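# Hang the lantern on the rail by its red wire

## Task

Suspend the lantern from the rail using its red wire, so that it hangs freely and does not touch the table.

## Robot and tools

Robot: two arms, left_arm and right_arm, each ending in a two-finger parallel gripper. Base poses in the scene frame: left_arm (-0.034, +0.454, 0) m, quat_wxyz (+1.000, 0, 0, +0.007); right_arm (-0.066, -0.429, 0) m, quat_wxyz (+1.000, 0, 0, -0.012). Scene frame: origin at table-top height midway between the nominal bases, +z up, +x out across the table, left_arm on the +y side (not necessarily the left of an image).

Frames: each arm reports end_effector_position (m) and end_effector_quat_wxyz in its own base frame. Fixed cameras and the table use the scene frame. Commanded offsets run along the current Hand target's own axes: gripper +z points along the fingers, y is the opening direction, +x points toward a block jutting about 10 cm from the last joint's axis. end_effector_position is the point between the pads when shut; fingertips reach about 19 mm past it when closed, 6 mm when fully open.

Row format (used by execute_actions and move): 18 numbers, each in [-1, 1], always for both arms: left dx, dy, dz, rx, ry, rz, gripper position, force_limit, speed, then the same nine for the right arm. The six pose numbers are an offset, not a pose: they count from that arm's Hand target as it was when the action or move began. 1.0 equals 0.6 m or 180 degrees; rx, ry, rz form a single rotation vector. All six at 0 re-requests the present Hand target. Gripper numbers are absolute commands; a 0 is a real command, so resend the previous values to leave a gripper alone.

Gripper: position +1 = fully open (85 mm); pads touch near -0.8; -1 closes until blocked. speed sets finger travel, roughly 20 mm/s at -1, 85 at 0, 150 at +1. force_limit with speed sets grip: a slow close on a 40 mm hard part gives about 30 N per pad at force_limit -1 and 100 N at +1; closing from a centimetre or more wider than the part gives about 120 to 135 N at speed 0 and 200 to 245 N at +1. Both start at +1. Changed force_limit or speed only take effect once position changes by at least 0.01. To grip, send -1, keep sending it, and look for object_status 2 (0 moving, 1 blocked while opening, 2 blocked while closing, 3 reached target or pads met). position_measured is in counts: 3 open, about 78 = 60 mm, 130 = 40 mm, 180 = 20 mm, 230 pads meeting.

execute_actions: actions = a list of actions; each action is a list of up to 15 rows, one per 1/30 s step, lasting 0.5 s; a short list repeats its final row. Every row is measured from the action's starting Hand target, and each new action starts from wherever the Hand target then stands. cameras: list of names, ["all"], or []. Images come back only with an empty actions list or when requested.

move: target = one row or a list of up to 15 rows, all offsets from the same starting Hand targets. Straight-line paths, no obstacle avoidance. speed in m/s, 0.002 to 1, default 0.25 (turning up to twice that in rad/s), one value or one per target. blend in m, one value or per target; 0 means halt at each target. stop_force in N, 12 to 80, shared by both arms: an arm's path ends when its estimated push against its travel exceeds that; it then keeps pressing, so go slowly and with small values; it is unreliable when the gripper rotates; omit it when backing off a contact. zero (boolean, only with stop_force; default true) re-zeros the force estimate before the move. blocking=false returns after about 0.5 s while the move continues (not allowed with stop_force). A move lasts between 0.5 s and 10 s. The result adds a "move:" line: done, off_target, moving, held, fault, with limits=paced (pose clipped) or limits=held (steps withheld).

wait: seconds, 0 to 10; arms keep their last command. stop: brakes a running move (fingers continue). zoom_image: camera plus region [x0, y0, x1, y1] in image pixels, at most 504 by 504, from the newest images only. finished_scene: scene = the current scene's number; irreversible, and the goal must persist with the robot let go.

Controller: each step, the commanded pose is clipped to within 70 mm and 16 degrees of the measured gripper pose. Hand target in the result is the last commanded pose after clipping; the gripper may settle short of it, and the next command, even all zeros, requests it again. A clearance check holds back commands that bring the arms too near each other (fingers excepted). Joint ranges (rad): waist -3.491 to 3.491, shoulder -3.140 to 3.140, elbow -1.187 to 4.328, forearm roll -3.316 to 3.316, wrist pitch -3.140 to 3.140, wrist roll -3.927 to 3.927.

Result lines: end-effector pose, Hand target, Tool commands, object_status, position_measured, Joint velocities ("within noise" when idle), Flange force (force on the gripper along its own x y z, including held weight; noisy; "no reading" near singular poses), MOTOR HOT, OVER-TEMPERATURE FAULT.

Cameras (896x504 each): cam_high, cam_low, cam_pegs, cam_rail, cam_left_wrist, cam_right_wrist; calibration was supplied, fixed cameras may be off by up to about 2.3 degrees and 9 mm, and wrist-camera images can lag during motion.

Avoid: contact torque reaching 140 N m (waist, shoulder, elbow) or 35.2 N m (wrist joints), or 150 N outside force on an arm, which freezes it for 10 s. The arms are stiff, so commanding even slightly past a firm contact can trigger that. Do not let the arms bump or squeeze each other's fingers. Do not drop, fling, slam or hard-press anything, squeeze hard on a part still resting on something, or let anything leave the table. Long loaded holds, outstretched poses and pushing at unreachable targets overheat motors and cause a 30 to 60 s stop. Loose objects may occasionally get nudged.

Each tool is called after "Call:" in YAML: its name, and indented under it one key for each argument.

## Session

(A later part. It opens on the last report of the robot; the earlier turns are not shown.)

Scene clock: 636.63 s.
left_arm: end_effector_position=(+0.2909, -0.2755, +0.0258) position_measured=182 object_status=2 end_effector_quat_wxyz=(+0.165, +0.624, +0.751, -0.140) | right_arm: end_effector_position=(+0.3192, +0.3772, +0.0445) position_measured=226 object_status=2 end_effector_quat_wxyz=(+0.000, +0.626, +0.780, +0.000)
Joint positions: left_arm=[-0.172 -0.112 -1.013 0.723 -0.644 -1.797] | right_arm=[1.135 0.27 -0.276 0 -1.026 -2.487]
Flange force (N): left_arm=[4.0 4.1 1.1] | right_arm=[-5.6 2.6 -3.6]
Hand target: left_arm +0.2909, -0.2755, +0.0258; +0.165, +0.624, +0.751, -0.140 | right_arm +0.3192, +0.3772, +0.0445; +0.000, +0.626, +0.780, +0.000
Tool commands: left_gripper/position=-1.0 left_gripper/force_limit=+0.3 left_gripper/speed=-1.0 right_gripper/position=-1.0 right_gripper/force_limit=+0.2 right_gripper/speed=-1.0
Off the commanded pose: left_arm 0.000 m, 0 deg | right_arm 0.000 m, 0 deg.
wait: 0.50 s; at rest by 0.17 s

Call:
move:
  target: [0,0,0,0,0,0,-1,0.3,-1,0,0,-0.15,0,0,0,-1,0.2,-1]
  speed: 0.04
  cameras: ["cam_right_wrist","cam_pegs"]

Call:
zoom_image:
  camera: "cam_pegs"
  region: [330, 120, 550, 310]

Scene clock: 641.37 s.
left_arm: end_effector_position=(+0.2935, -0.2779, +0.0293) position_measured=182 object_status=2 end_effector_quat_wxyz=(+0.170, +0.619, +0.753, -0.143) | right_arm: end_effector_position=(+0.3192, +0.3772, +0.1276) position_measured=226 object_status=2 end_effector_quat_wxyz=(+0.000, +0.626, +0.780, +0.000)
Joint positions: left_arm=[-0.174 -0.114 -1.011 0.741 -0.646 -1.797] | right_arm=[1.135 0.18 -0.172 0 -1.219 -2.487]
Flange force (N): left_arm=[-25.8 -4.3 2.7] | right_arm=[23.4 9.8 6.8]
Flange force when the fault began (N): left_arm=[-84.5 -13.5 -133.4]
Hand target: left_arm +0.2935, -0.2779, +0.0293; +0.170, +0.619, +0.753, -0.143 (not the last commanded pose) | right_arm +0.3192, +0.3773, +0.1275; +0.000, +0.626, +0.780, +0.000 (not the last commanded pose)
Tool commands: left_gripper/position=-1.0 left_gripper/force_limit=+0.301961 left_gripper/speed=-1.0 right_gripper/position=-1.0 right_gripper/force_limit=+0.2 right_gripper/speed=-1.0
Off the commanded pose: left_arm 0.005 m, 1 deg | right_arm 0.007 m, 0 deg.
FORCE FAULT: contact force on the left arm reached its limit, and that arm stopped. The contact can be on any part of that arm, not only on its tool. That arm's remaining commands of this call were not run. That arm is still stopped at the end of this call. That arm stays stopped for about 9 more seconds. Until then a move that you send moves the other arm only, and its call returns only when the move has ended. Once the stop has ended, the next robot result says so. If the stop ends while you think or write, that arm runs what you send next, counted from a new Hand target: where the arm stands when the stop ends. While its stop runs, that arm takes no new command, but its gripper still runs the gripper command that each later call begins with. Until it ends, the stop uses up actions while you think or wait. An arm that is not stopped still takes commands.
move: fault (left_arm), off_target (right_arm; braked at the fault stop of left_arm)
camera_calibration:
cam_right_wrist: T_world_to_cam=[[0.972839, 0.231461, 0.00327528, -0.395022], [0.215389, -0.910291, 0.353521, 0.242818], [0.0848077, -0.343214, -0.935421, 0.348686], [0, 0, 0, 1]] pos_world=[0.302421, 0.432141, 0.24162]
Images, in order (width x height): cam_pegs 896x504, cam_right_wrist 896x504.

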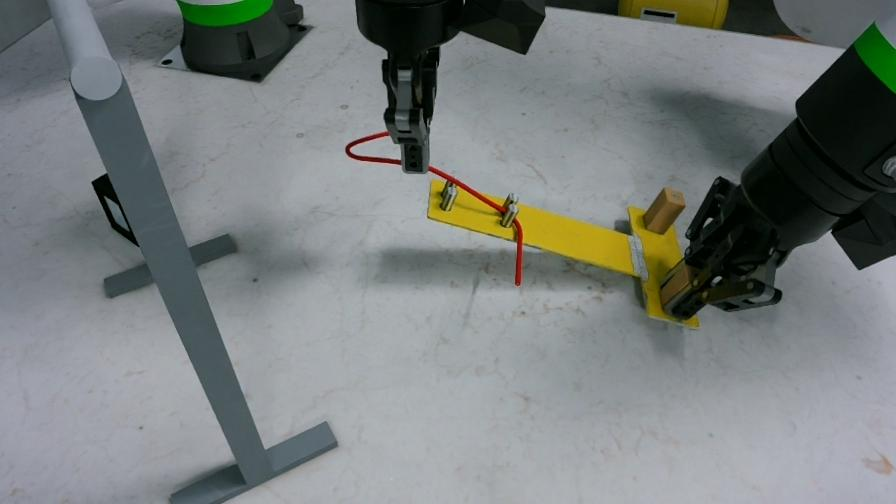

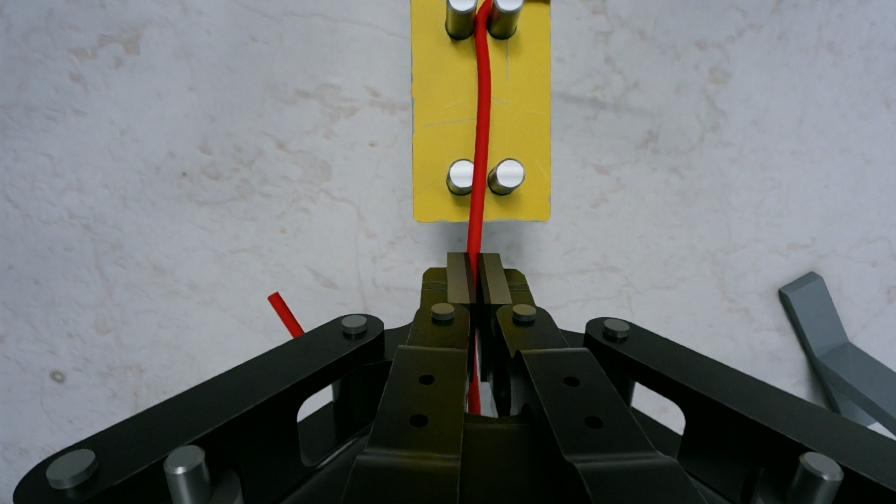

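Scaled by 2.291.

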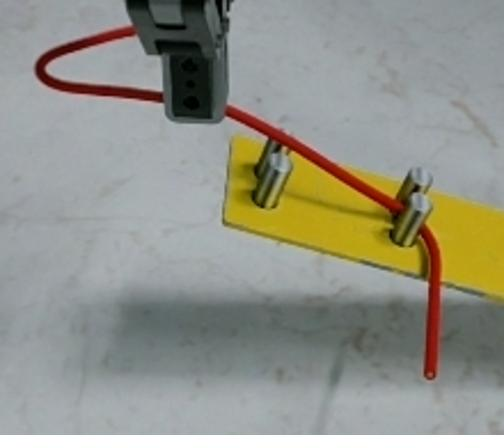

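Call:
move:
  target: [0,0,0,0,0,0,-1,0.3,-1,0,0,0.12,0,0,0,-1,0.2,-1]
  speed: 0.05
  cameras: ["cam_right_wrist","cam_pegs"]

Call:
zoom_image:
  camera: "cam_pegs"
  region: [330, 120, 550, 310]

Scene clock: 652.17 s.
left_arm: end_effector_position=(+0.2935, -0.2779, +0.0292) position_measured=182 object_status=2 end_effector_quat_wxyz=(+0.170, +0.619, +0.753, -0.143) | right_arm: end_effector_position=(+0.3192, +0.3772, +0.0555) position_measured=226 object_status=2 end_effector_quat_wxyz=(+0.000, +0.626, +0.780, +0.000)
Joint positions: left_arm=[-0.174 -0.114 -1.011 0.741 -0.646 -1.797] | right_arm=[1.135 0.256 -0.264 0 -1.051 -2.487]
Flange force (N): left_arm=[5.5 1.1 3.1] | right_arm=[-5.0 5.3 -6.4]
Hand target: left_arm +0.2935, -0.2779, +0.0292; +0.170, +0.619, +0.753, -0.143 | right_arm +0.3192, +0.3772, +0.0555; +0.000, +0.626, +0.780, +0.000
Tool commands: left_gripper/position=-1.0 left_gripper/force_limit=+0.301961 left_gripper/speed=-1.0 right_gripper/position=-1.0 right_gripper/force_limit=+0.2 right_gripper/speed=-1.0
Off the commanded pose: right_arm 0.000 m, 0 deg.
FORCE FAULT, CONTINUED: the left arm's stop, for the force fault that an earlier result reported, is over. The rest of the stop counts as 18 of the actions that you can send in this scene. That arm was still stopped when this call began, so it ran no command of this call. That arm's target is now where it stood when the stop ended, not its last command. That arm accepts commands again.
move: done (right_arm), not run (left_arm; its earlier fault stop)
camera_calibration:
cam_right_wrist: T_world_to_cam=[[0.972819, 0.231543, 0.00329254, -0.394745], [0.215476, -0.910337, 0.353351, 0.268407], [0.0848135, -0.343038, -0.935485, 0.281311], [0, 0, 0, 1]] pos_world=[0.302322, 0.432242, 0.16962]
Images, in order (width x height): cam_pegs 896x504, cam_right_wrist 896x504.

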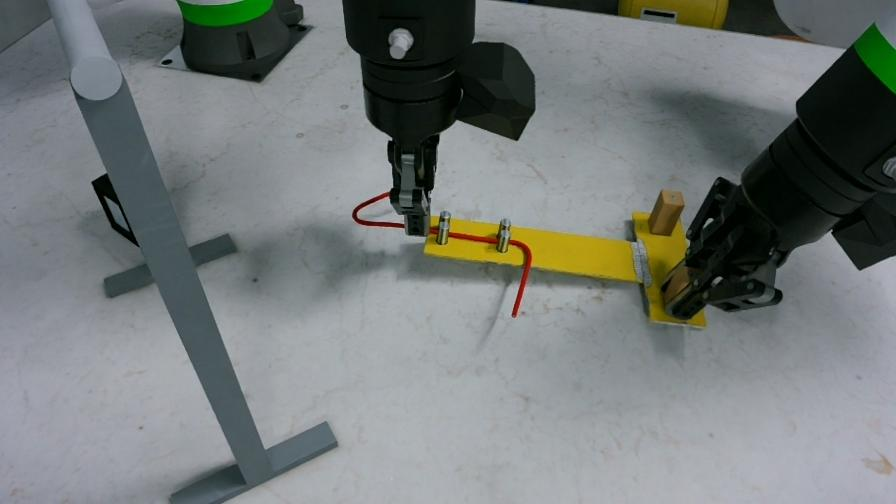

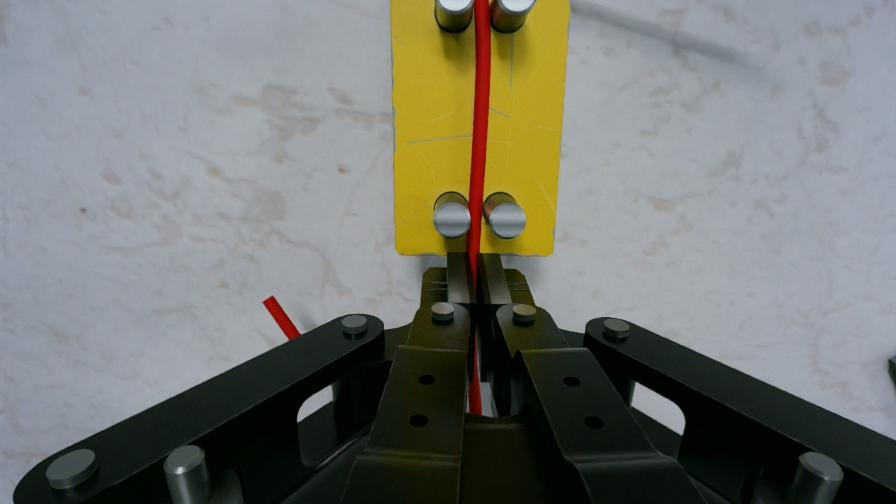

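Scaled by 2.291.

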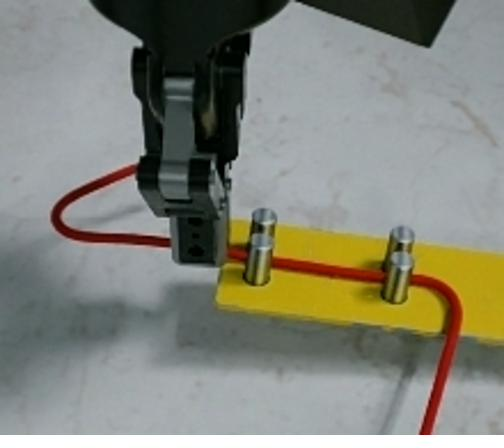

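Call:
wait:
  seconds: 0.1
  cameras: ["all"]

Call:
zoom_image:
  camera: "cam_rail"
  region: [280, 190, 480, 370]

Call:
zoom_image:
  camera: "cam_low"
  region: [460, 200, 660, 310]

Call:
zoom_image:
  camera: "cam_high"
  region: [430, 150, 600, 260]

Scene clock: 656.80 s.
left_arm: end_effector_position=(+0.2935, -0.2779, +0.0292) position_measured=182 object_status=2 end_effector_quat_wxyz=(+0.170, +0.619, +0.753, -0.143) | right_arm: end_effector_position=(+0.3192, +0.3772, +0.0555) position_measured=226 object_status=2 end_effector_quat_wxyz=(+0.000, +0.626, +0.780, +0.000)
Joint positions: left_arm=[-0.174 -0.114 -1.011 0.741 -0.646 -1.797] | right_arm=[1.135 0.256 -0.264 0 -1.051 -2.487]
Flange force (N): left_arm=[5.3 0.8 3.4] | right_arm=[-4.3 5.5 -6.8]
Hand target: left_arm +0.2935, -0.2779, +0.0292; +0.170, +0.619, +0.753, -0.143 | right_arm +0.3192, +0.3772, +0.0555; +0.000, +0.626, +0.780, +0.000
Tool commands: left_gripper/position=-1.0 left_gripper/force_limit=+0.301961 left_gripper/speed=-1.0 right_gripper/position=-1.0 right_gripper/force_limit=+0.2 right_gripper/speed=-1.0
Off the commanded pose: right_arm 0.000 m, 0 deg.
wait: 0.10 s; at rest from the start
camera_calibration:
cam_left_wrist: T_world_to_cam=[[0.977398, 0.211409, 0.000371568, -0.2222], [0.150526, -0.697151, 0.700944, -0.236111], [0.148445, -0.685045, -0.713217, -0.0811397], [0, 0, 0, 1]] pos_world=[0.264764, -0.173214, 0.107713]
cam_right_wrist: T_world_to_cam=[[0.972814, 0.231565, 0.00328411, -0.394751], [0.215499, -0.910331, 0.353352, 0.268433], [0.0848134, -0.343038, -0.935485, 0.281217], [0, 0, 0, 1]] pos_world=[0.302322, 0.432242, 0.16952]

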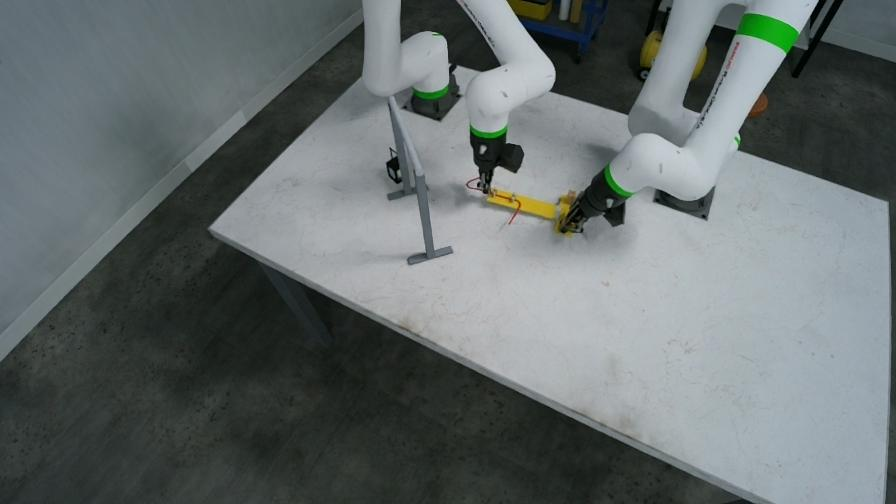

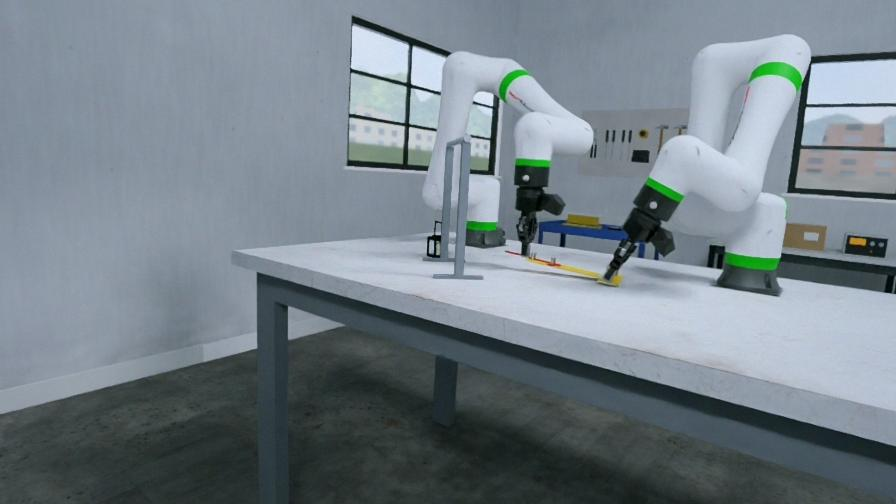

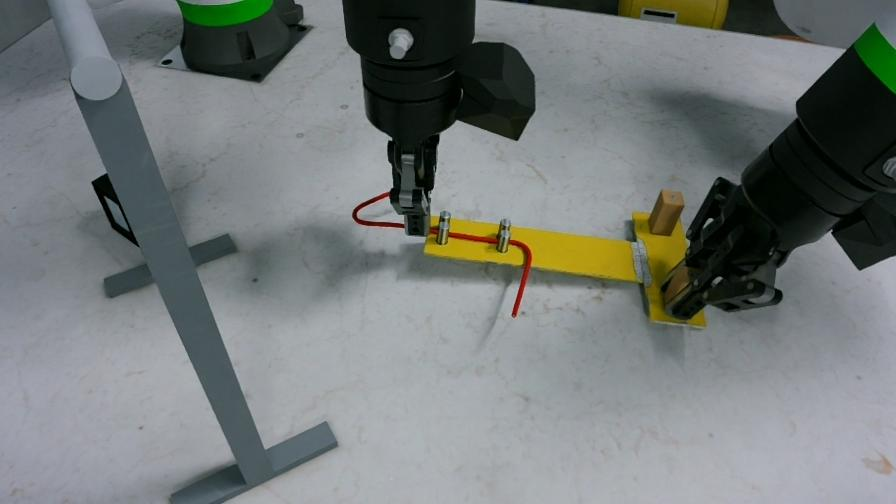

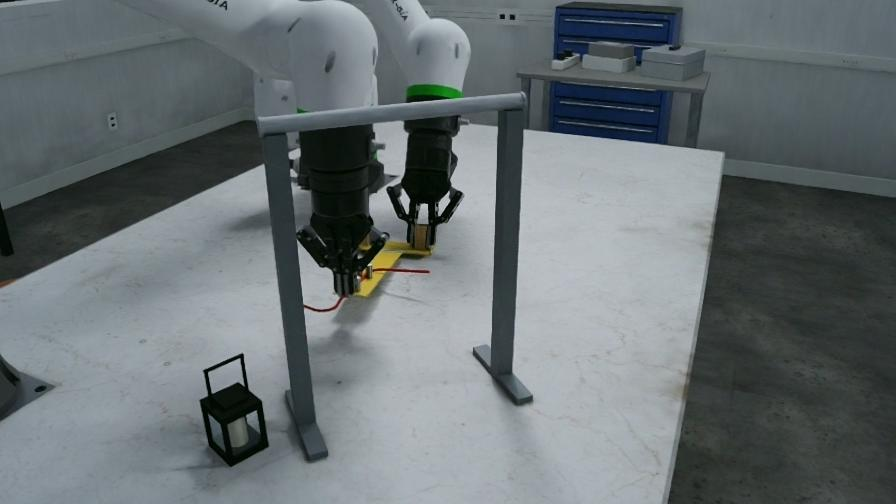

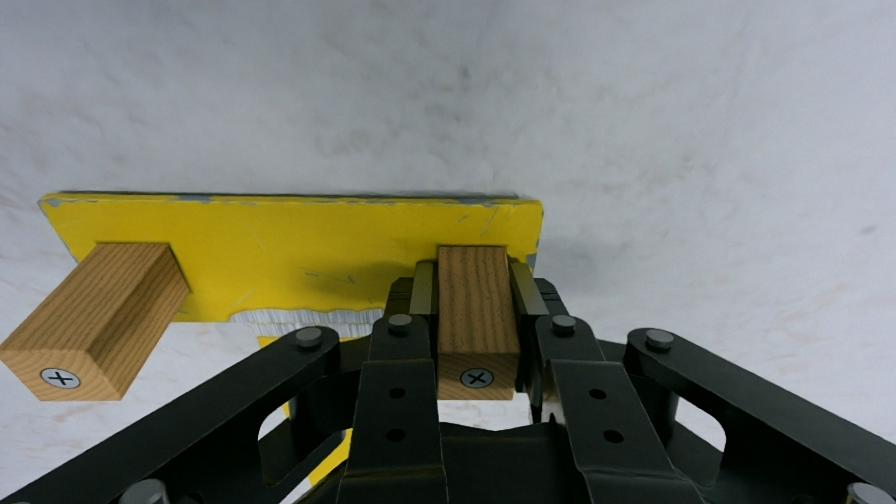

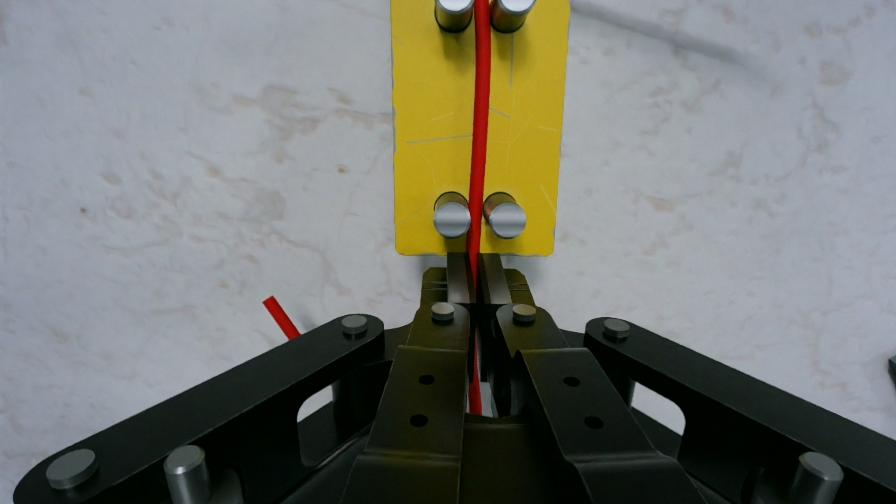

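Scaled by 2.520.

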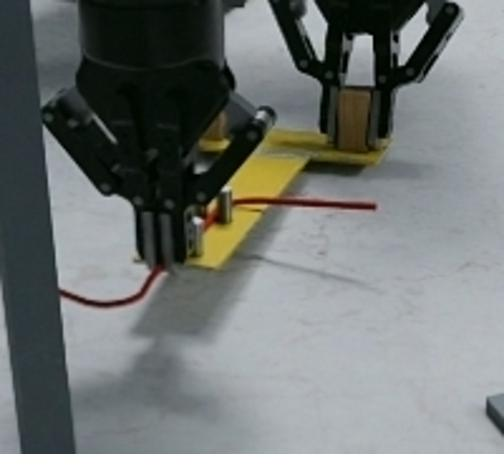

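Scaled by 2.520.

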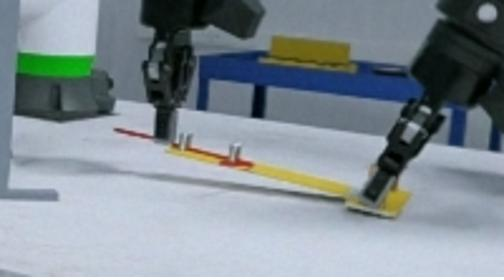

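Scaled by 2.965.

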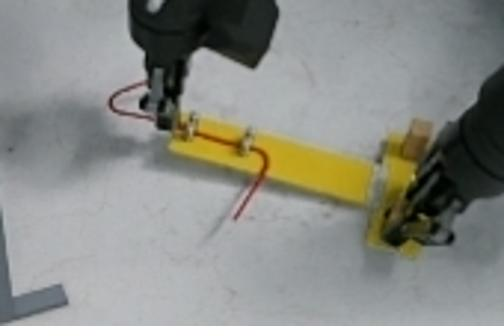

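Call:
move:
  target: [0.0024,0,0.0051,0,0.03,0,-1,0.3,-1,0,0,0.04,0,0,0,-1,0.2,-1]
  speed: 0.02
  cameras: ["cam_pegs","cam_low","cam_rail"]

Call:
zoom_image:
  camera: "cam_rail"
  region: [280, 190, 480, 370]

Call:
zoom_image:
  camera: "cam_low"
  region: [460, 200, 660, 310]

Scene clock: 668.87 s.
left_arm: end_effector_position=(+0.2934, -0.2779, +0.0259) position_measured=182 object_status=2 end_effector_quat_wxyz=(+0.134, +0.625, +0.760, -0.114) | right_arm: end_effector_position=(+0.3192, +0.3772, +0.0315) position_measured=226 object_status=2 end_effector_quat_wxyz=(+0.000, +0.626, +0.780, +0.000)
Joint positions: left_arm=[-0.207 -0.082 -0.921 0.544 -0.669 -1.589] | right_arm=[1.135 0.288 -0.288 0 -0.995 -2.487]
Flange force (N): left_arm=[2.1 0.7 5.3] | right_arm=[-2.1 5.0 -6.7]
Hand target: left_arm +0.2934, -0.2779, +0.0259; +0.134, +0.625, +0.760, -0.114 | right_arm +0.3192, +0.3772, +0.0315; +0.000, +0.626, +0.780, +0.000
Off the commanded pose: left_arm 0.000 m, 0 deg | right_arm 0.000 m, 0 deg.
move: done
Images, in order (width x height): cam_low 896x504, cam_pegs 896x504, cam_rail 896x504.

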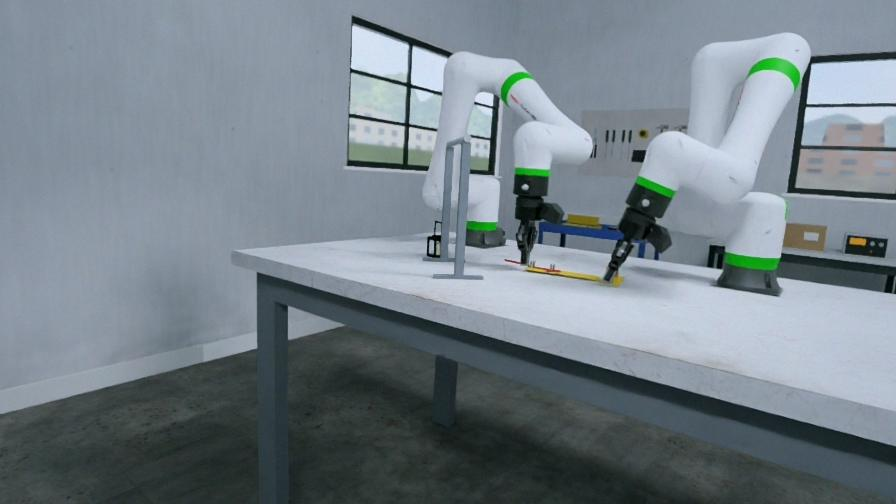

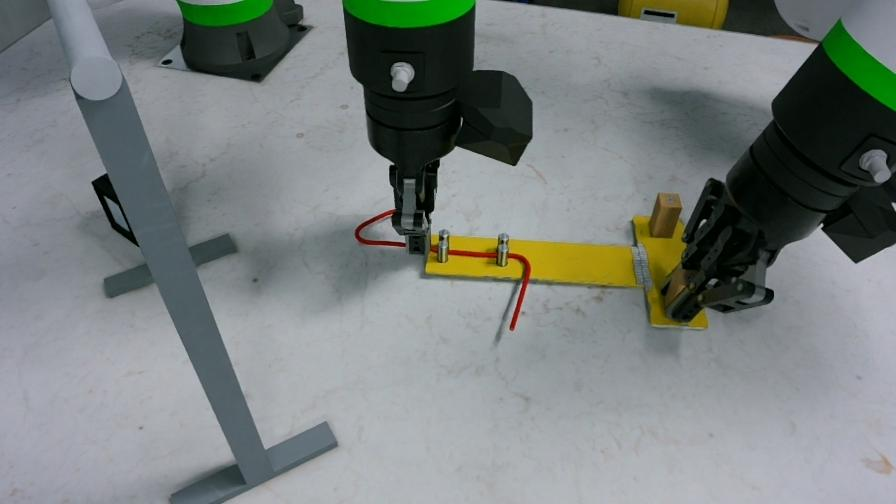

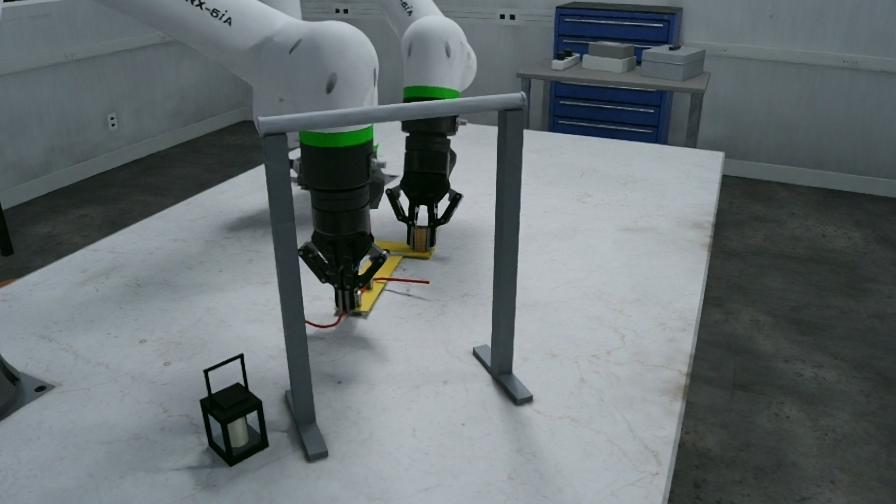

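Scaled by 2.520.

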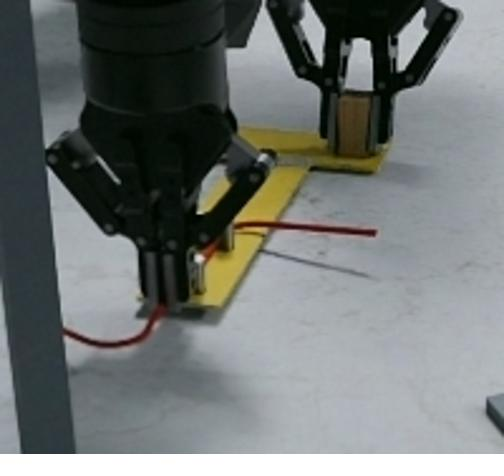

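Scaled by 2.520.

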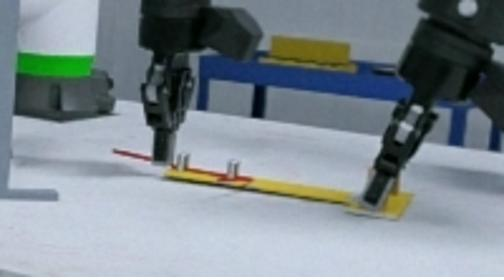

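Call:
move:
  target: [0,0,0,0,0,0,-1,0.3,-1,0,0,-0.06,0,0,0,-1,0.2,-1]
  speed: 0.02
  stop_force: 15
  cameras: ["cam_pegs","cam_rail","cam_right_wrist"]

Call:
zoom_image:
  camera: "cam_pegs"
  region: [330, 150, 550, 340]

Call:
zoom_image:
  camera: "cam_rail"
  region: [280, 190, 480, 370]

Scene clock: 679.47 s.
left_arm: end_effector_position=(+0.2934, -0.2779, +0.0259) position_measured=182 object_status=2 end_effector_quat_wxyz=(+0.134, +0.625, +0.760, -0.114) | right_arm: end_effector_position=(+0.3192, +0.3772, +0.0675) position_measured=226 object_status=2 end_effector_quat_wxyz=(+0.000, +0.626, +0.780, +0.000)
Joint positions: left_arm=[-0.208 -0.082 -0.921 0.544 -0.669 -1.589] | right_arm=[1.135 0.241 -0.251 0 -1.079 -2.487]
Flange force (N): left_arm=[2.6 1.2 1.6] | right_arm=[-3.8 5.2 -3.2]
Hand target: left_arm +0.2934, -0.2779, +0.0259; +0.134, +0.625, +0.760, -0.114 | right_arm +0.3192, +0.3772, +0.0675; +0.000, +0.626, +0.780, +0.000
Off the commanded pose: left_arm 0.000 m, 0 deg | right_arm 0.000 m, 0 deg.
move: done
camera_calibration:
cam_right_wrist: T_world_to_cam=[[0.972819, 0.231543, 0.00329243, -0.394882], [0.215476, -0.910337, 0.353351, 0.264181], [0.0848135, -0.343038, -0.935485, 0.292435], [0, 0, 0, 1]] pos_world=[0.302422, 0.432242, 0.18152]
Images, in order (width x height): cam_pegs 896x504, cam_rail 896x504, cam_right_wrist 896x504.

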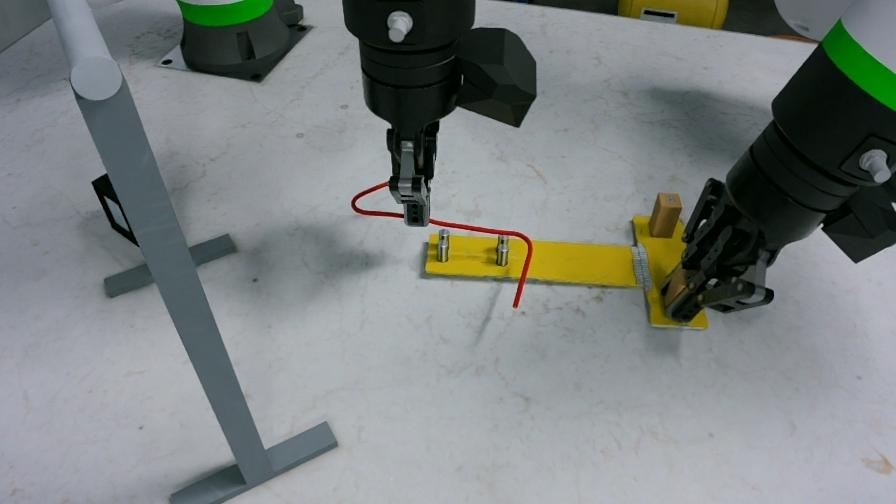

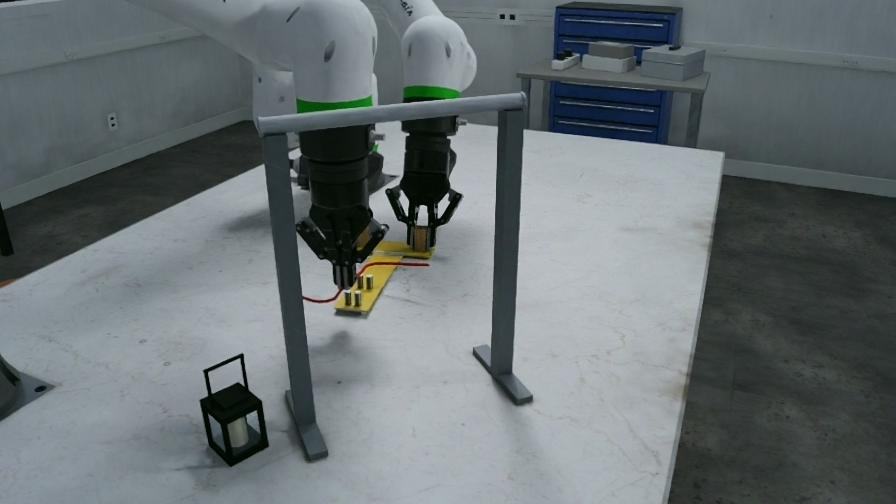

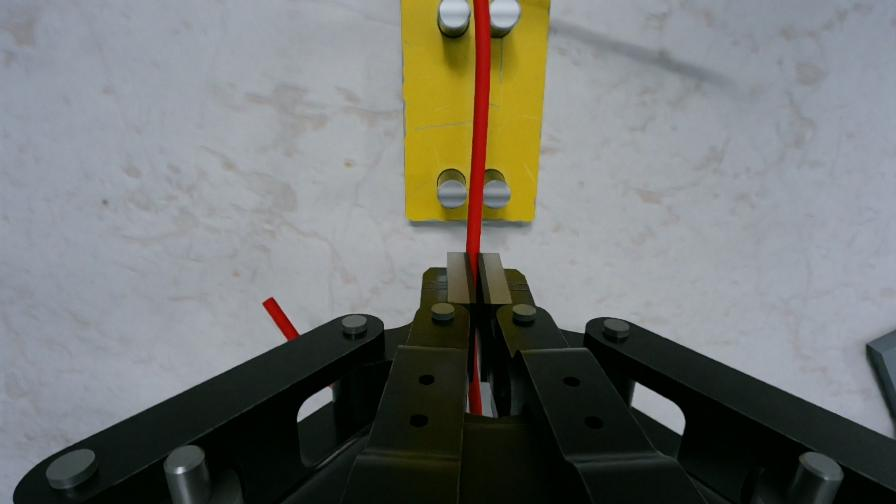

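Scaled by 2.291.

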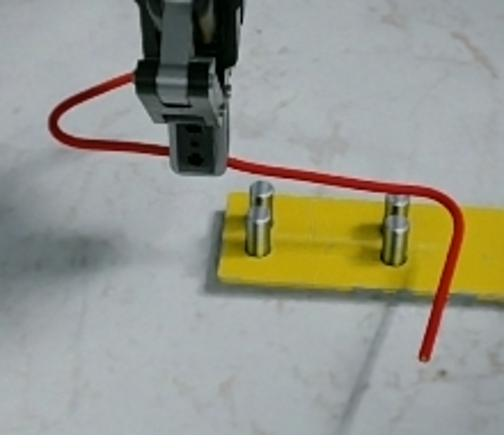

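Scaled by 2.520.

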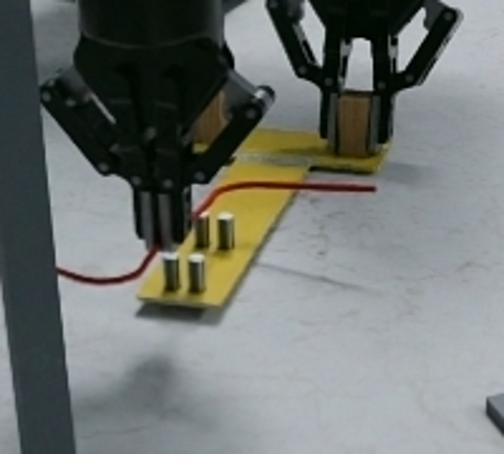

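Call:
move:
  target:
    - [0,0,0,0,0,0,0.2,0,-0.5,0,0,0,0,0,0,-1,0.2,-1]
    - [0,0,-0.15,0,0,0,0.2,0,-0.5,0,0,-0.1,0,0,0,-1,0.2,-1]
    - [0,0,-0.2,0,-0.1,0,-0.1,0,-0.5,0,0,-0.1,0,0,0,-1,0.2,-1]
  speed: [0.1,0.1,0.15]
  cameras: ["cam_pegs","cam_left_wrist","cam_right_wrist"]

Scene clock: 701.67 s.
left_arm: end_effector_position=(+0.2861, -0.2370, +0.1384) position_measured=141 object_status=0 end_effector_quat_wxyz=(+0.251, +0.600, +0.730, -0.210) | right_arm: end_effector_position=(+0.3192, +0.3773, +0.1275) position_measured=226 object_status=2 end_effector_quat_wxyz=(+0.000, +0.626, +0.780, +0.000)
Joint positions: left_arm=[0.19 -0.415 -1.036 0.768 -1.099 -1.981] | right_arm=[1.135 0.18 -0.172 0 -1.219 -2.487]
Flange force (N): left_arm=[2.2 -0.2 -2.1] | right_arm=[-3.1 6.1 -3.1]
Hand target: left_arm +0.2861, -0.2370, +0.1384; +0.251, +0.600, +0.730, -0.210 | right_arm +0.3192, +0.3773, +0.1275; +0.000, +0.626, +0.780, +0.000
Off the commanded pose: left_arm 0.000 m, 0 deg | right_arm 0.000 m, 0 deg.
move: done
camera_calibration:
cam_left_wrist: T_world_to_cam=[[0.977193, 0.212313, -0.0040884, -0.222856], [0.118671, -0.530028, 0.839635, -0.2536], [0.176098, -0.820971, -0.543135, -0.0377831], [0, 0, 0, 1]] pos_world=[0.254522, -0.118119, 0.191499]
cam_right_wrist: T_world_to_cam=[[0.972816, 0.231557, 0.00326246, -0.395077], [0.215491, -0.9103, 0.353437, 0.242938], [0.0848105, -0.343126, -0.935453, 0.348595], [0, 0, 0, 1]] pos_world=[0.302422, 0.432242, 0.24152]
Images, in order (width x height): cam_pegs 896x504, cam_left_wrist 896x504, cam_right_wrist 896x504.

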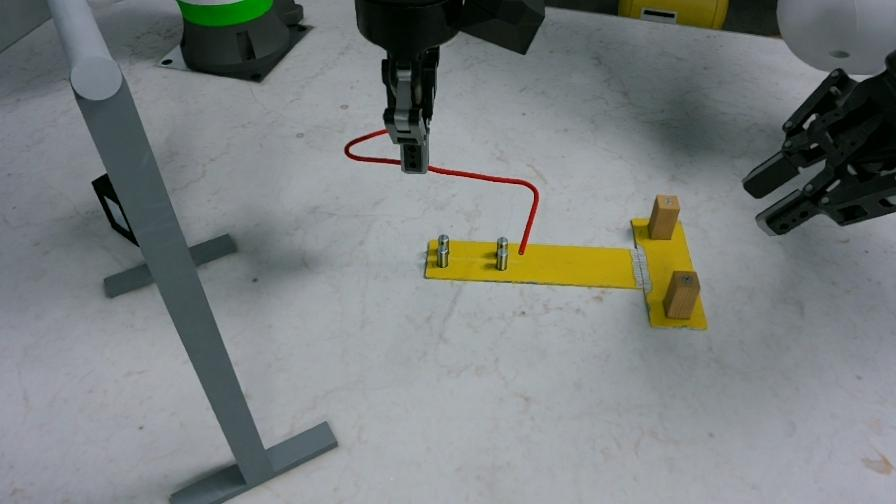

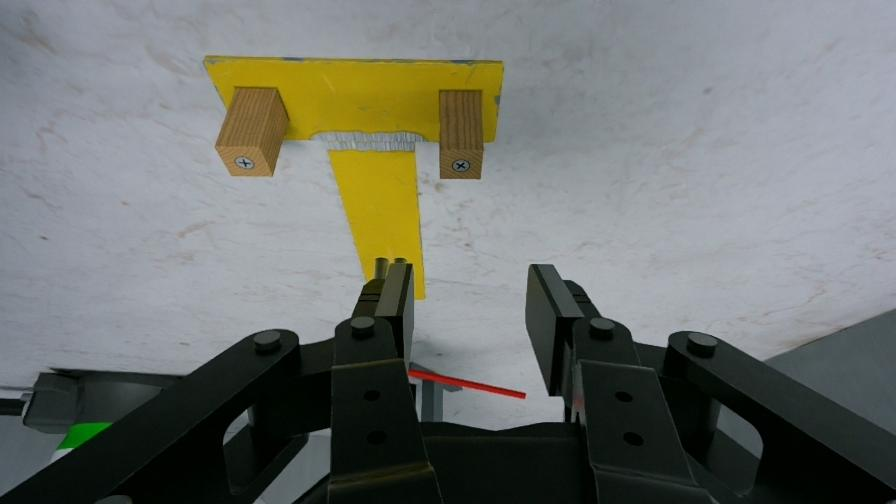

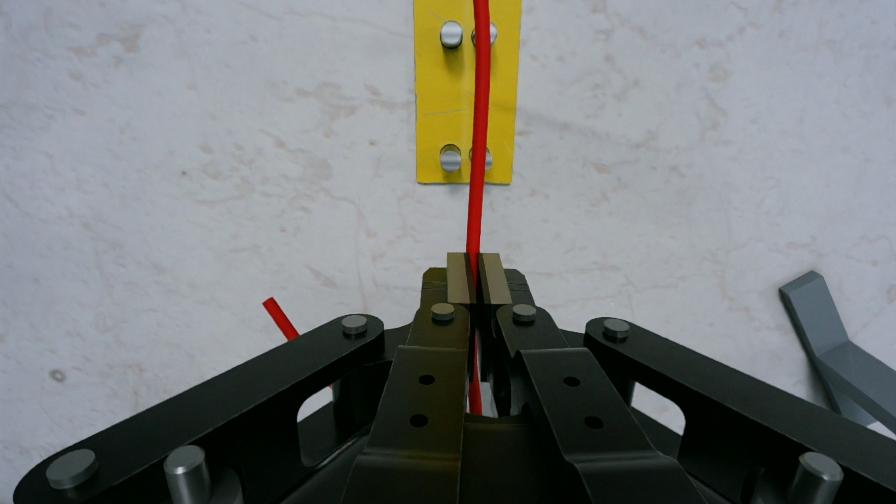

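Call:
move:
  target: [-0.2235,-0.081,0.1435,0,0,0,-0.1,0,-0.5,0,0,0,0,0,0,-1,0.2,-1]
  speed: 0.15
  cameras: ["cam_pegs","cam_left_wrist","cam_rail"]

Call:
zoom_image:
  camera: "cam_pegs"
  region: [330, 70, 680, 270]

Scene clock: 716.60 s.
left_arm: end_effector_position=(+0.2690, -0.4020, +0.1542) position_measured=141 object_status=3 end_effector_quat_wxyz=(+0.251, +0.600, +0.730, -0.210) | right_arm: end_effector_position=(+0.3192, +0.3773, +0.1275) position_measured=226 object_status=2 end_effector_quat_wxyz=(+0.000, +0.626, +0.780, +0.000)
Joint positions: left_arm=[-0.479 -0.239 -0.902 0.903 -0.67 -1.559] | right_arm=[1.135 0.18 -0.172 0 -1.219 -2.487]
Flange force (N): left_arm=[1.0 0.3 -0.4] | right_arm=[-3.4 5.6 -3.2]
Hand target: left_arm +0.2690, -0.4020, +0.1542; +0.251, +0.600, +0.730, -0.210 | right_arm +0.3192, +0.3773, +0.1275; +0.000, +0.626, +0.780, +0.000
Off the commanded pose: left_arm 0.000 m, 0 deg | right_arm 0.000 m, 0 deg.
move: done
camera_calibration:
cam_left_wrist: T_world_to_cam=[[0.977193, 0.212313, -0.0040884, -0.17105], [0.118671, -0.530028, 0.839635, -0.352208], [0.176098, -0.820971, -0.543135, -0.161705], [0, 0, 0, 1]] pos_world=[0.237422, -0.283119, 0.207199]
Images, in order (width x height): cam_pegs 896x504, cam_rail 896x504, cam_left_wrist 896x504.

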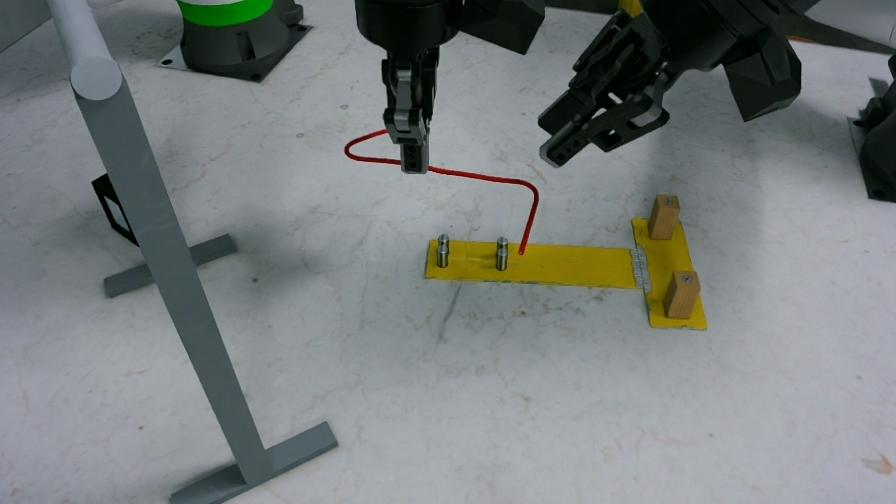

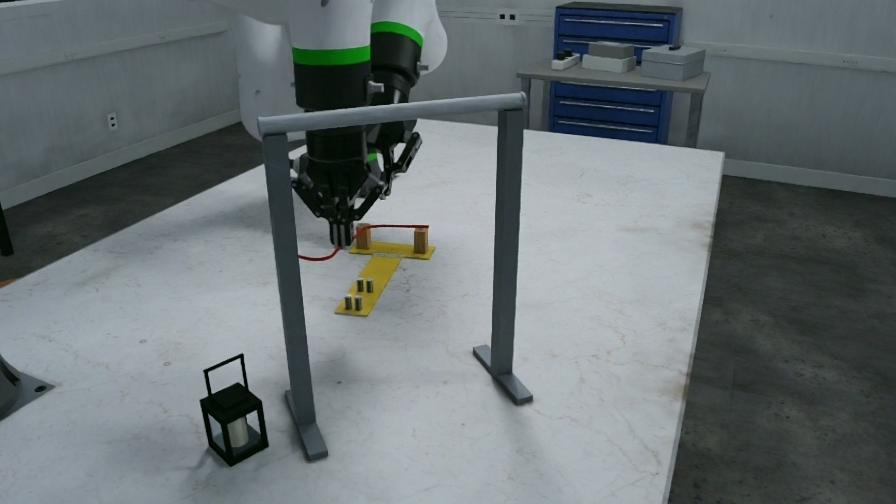

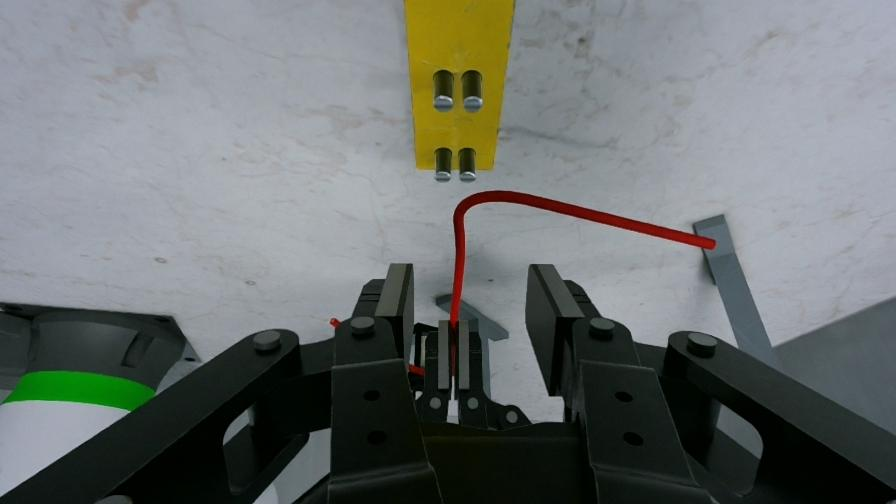

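Scaled by 1.440.

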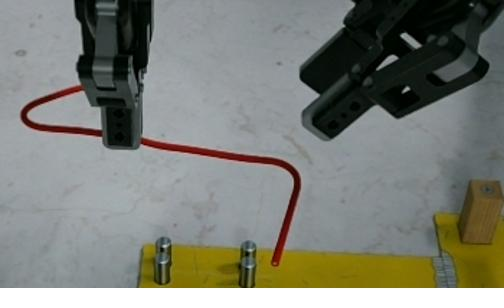

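Call:
zoom_image:
  camera: "cam_left_wrist"
  region: [420, 180, 540, 300]

Scaled by 4.200.

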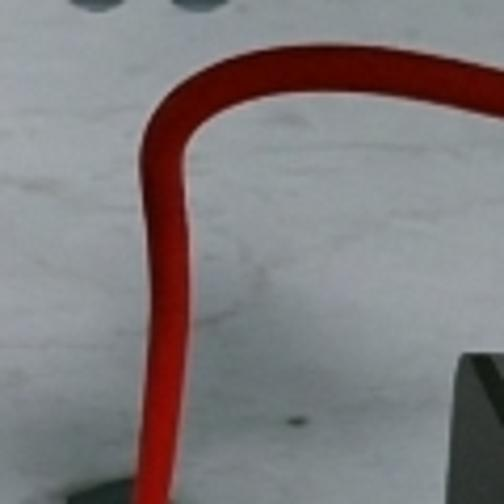

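Call:
move:
  target: [0,-0.0028,0.1003,0,0,0,-0.1,0,-0.5,0,0,0,0,0,0,-1,0.2,-1]
  speed: 0.06
  stop_force: 15
  cameras: ["cam_pegs","cam_left_wrist"]

Call:
zoom_image:
  camera: "cam_pegs"
  region: [330, 70, 680, 270]

Scene clock: 724.73 s.
left_arm: end_effector_position=(+0.2738, -0.4357, +0.1110) position_measured=141 object_status=3 end_effector_quat_wxyz=(+0.251, +0.600, +0.730, -0.210) | right_arm: end_effector_position=(+0.3192, +0.3773, +0.1275) position_measured=226 object_status=2 end_effector_quat_wxyz=(+0.000, +0.626, +0.780, +0.000)
Joint positions: left_arm=[-0.639 -0.098 -0.925 1.132 -0.483 -1.702] | right_arm=[1.135 0.18 -0.172 0 -1.219 -2.487]
Flange force (N): left_arm=no reading | right_arm=[-3.7 5.3 -3.3]
Hand target: left_arm +0.2738, -0.4357, +0.1110; +0.251, +0.600, +0.730, -0.210 (not the last commanded pose) | right_arm +0.3192, +0.3773, +0.1275; +0.000, +0.626, +0.780, +0.000
Off the commanded pose: left_arm 0.005 m, 0 deg | right_arm 0.000 m, 0 deg.
move: given up (left_arm; no force reading, so stop_force could not act: that arm's path ended)
camera_calibration:
cam_left_wrist: T_world_to_cam=[[0.977193, 0.212313, -0.0040884, -0.168664], [0.118671, -0.530028, 0.839635, -0.334439], [0.176098, -0.820971, -0.543135, -0.213608], [0, 0, 0, 1]] pos_world=[0.242122, -0.316819, 0.164099]
Images, in order (width x height): cam_pegs 896x504, cam_left_wrist 896x504.

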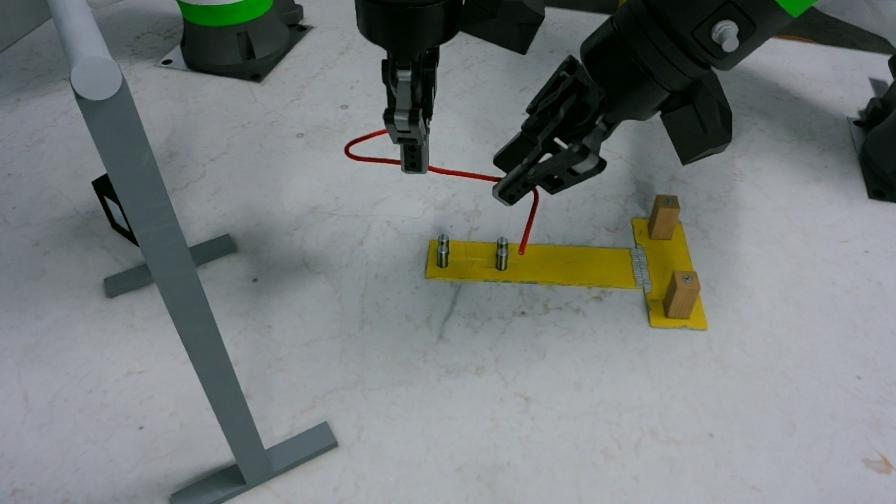

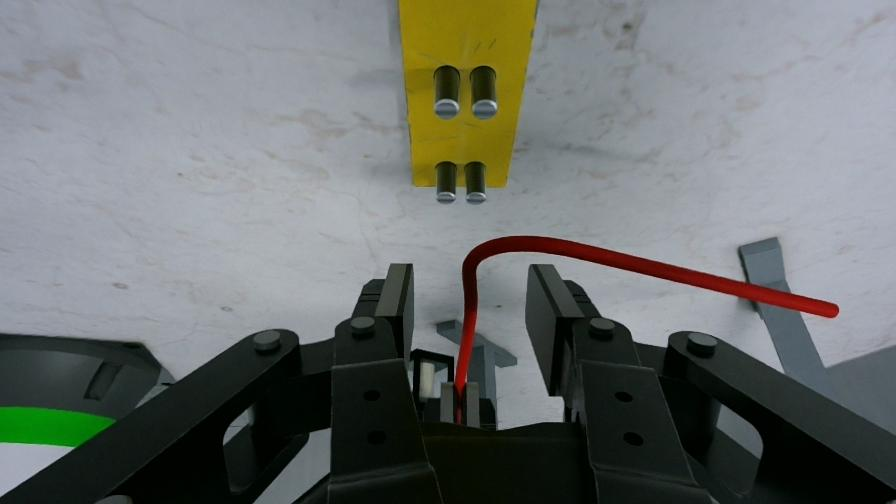

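Scaled by 1.440.

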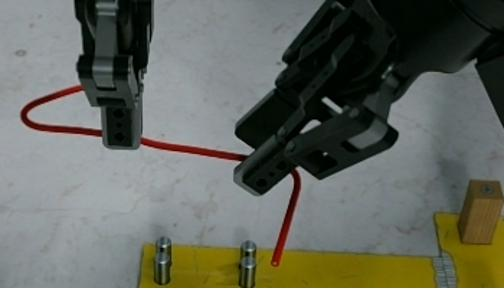

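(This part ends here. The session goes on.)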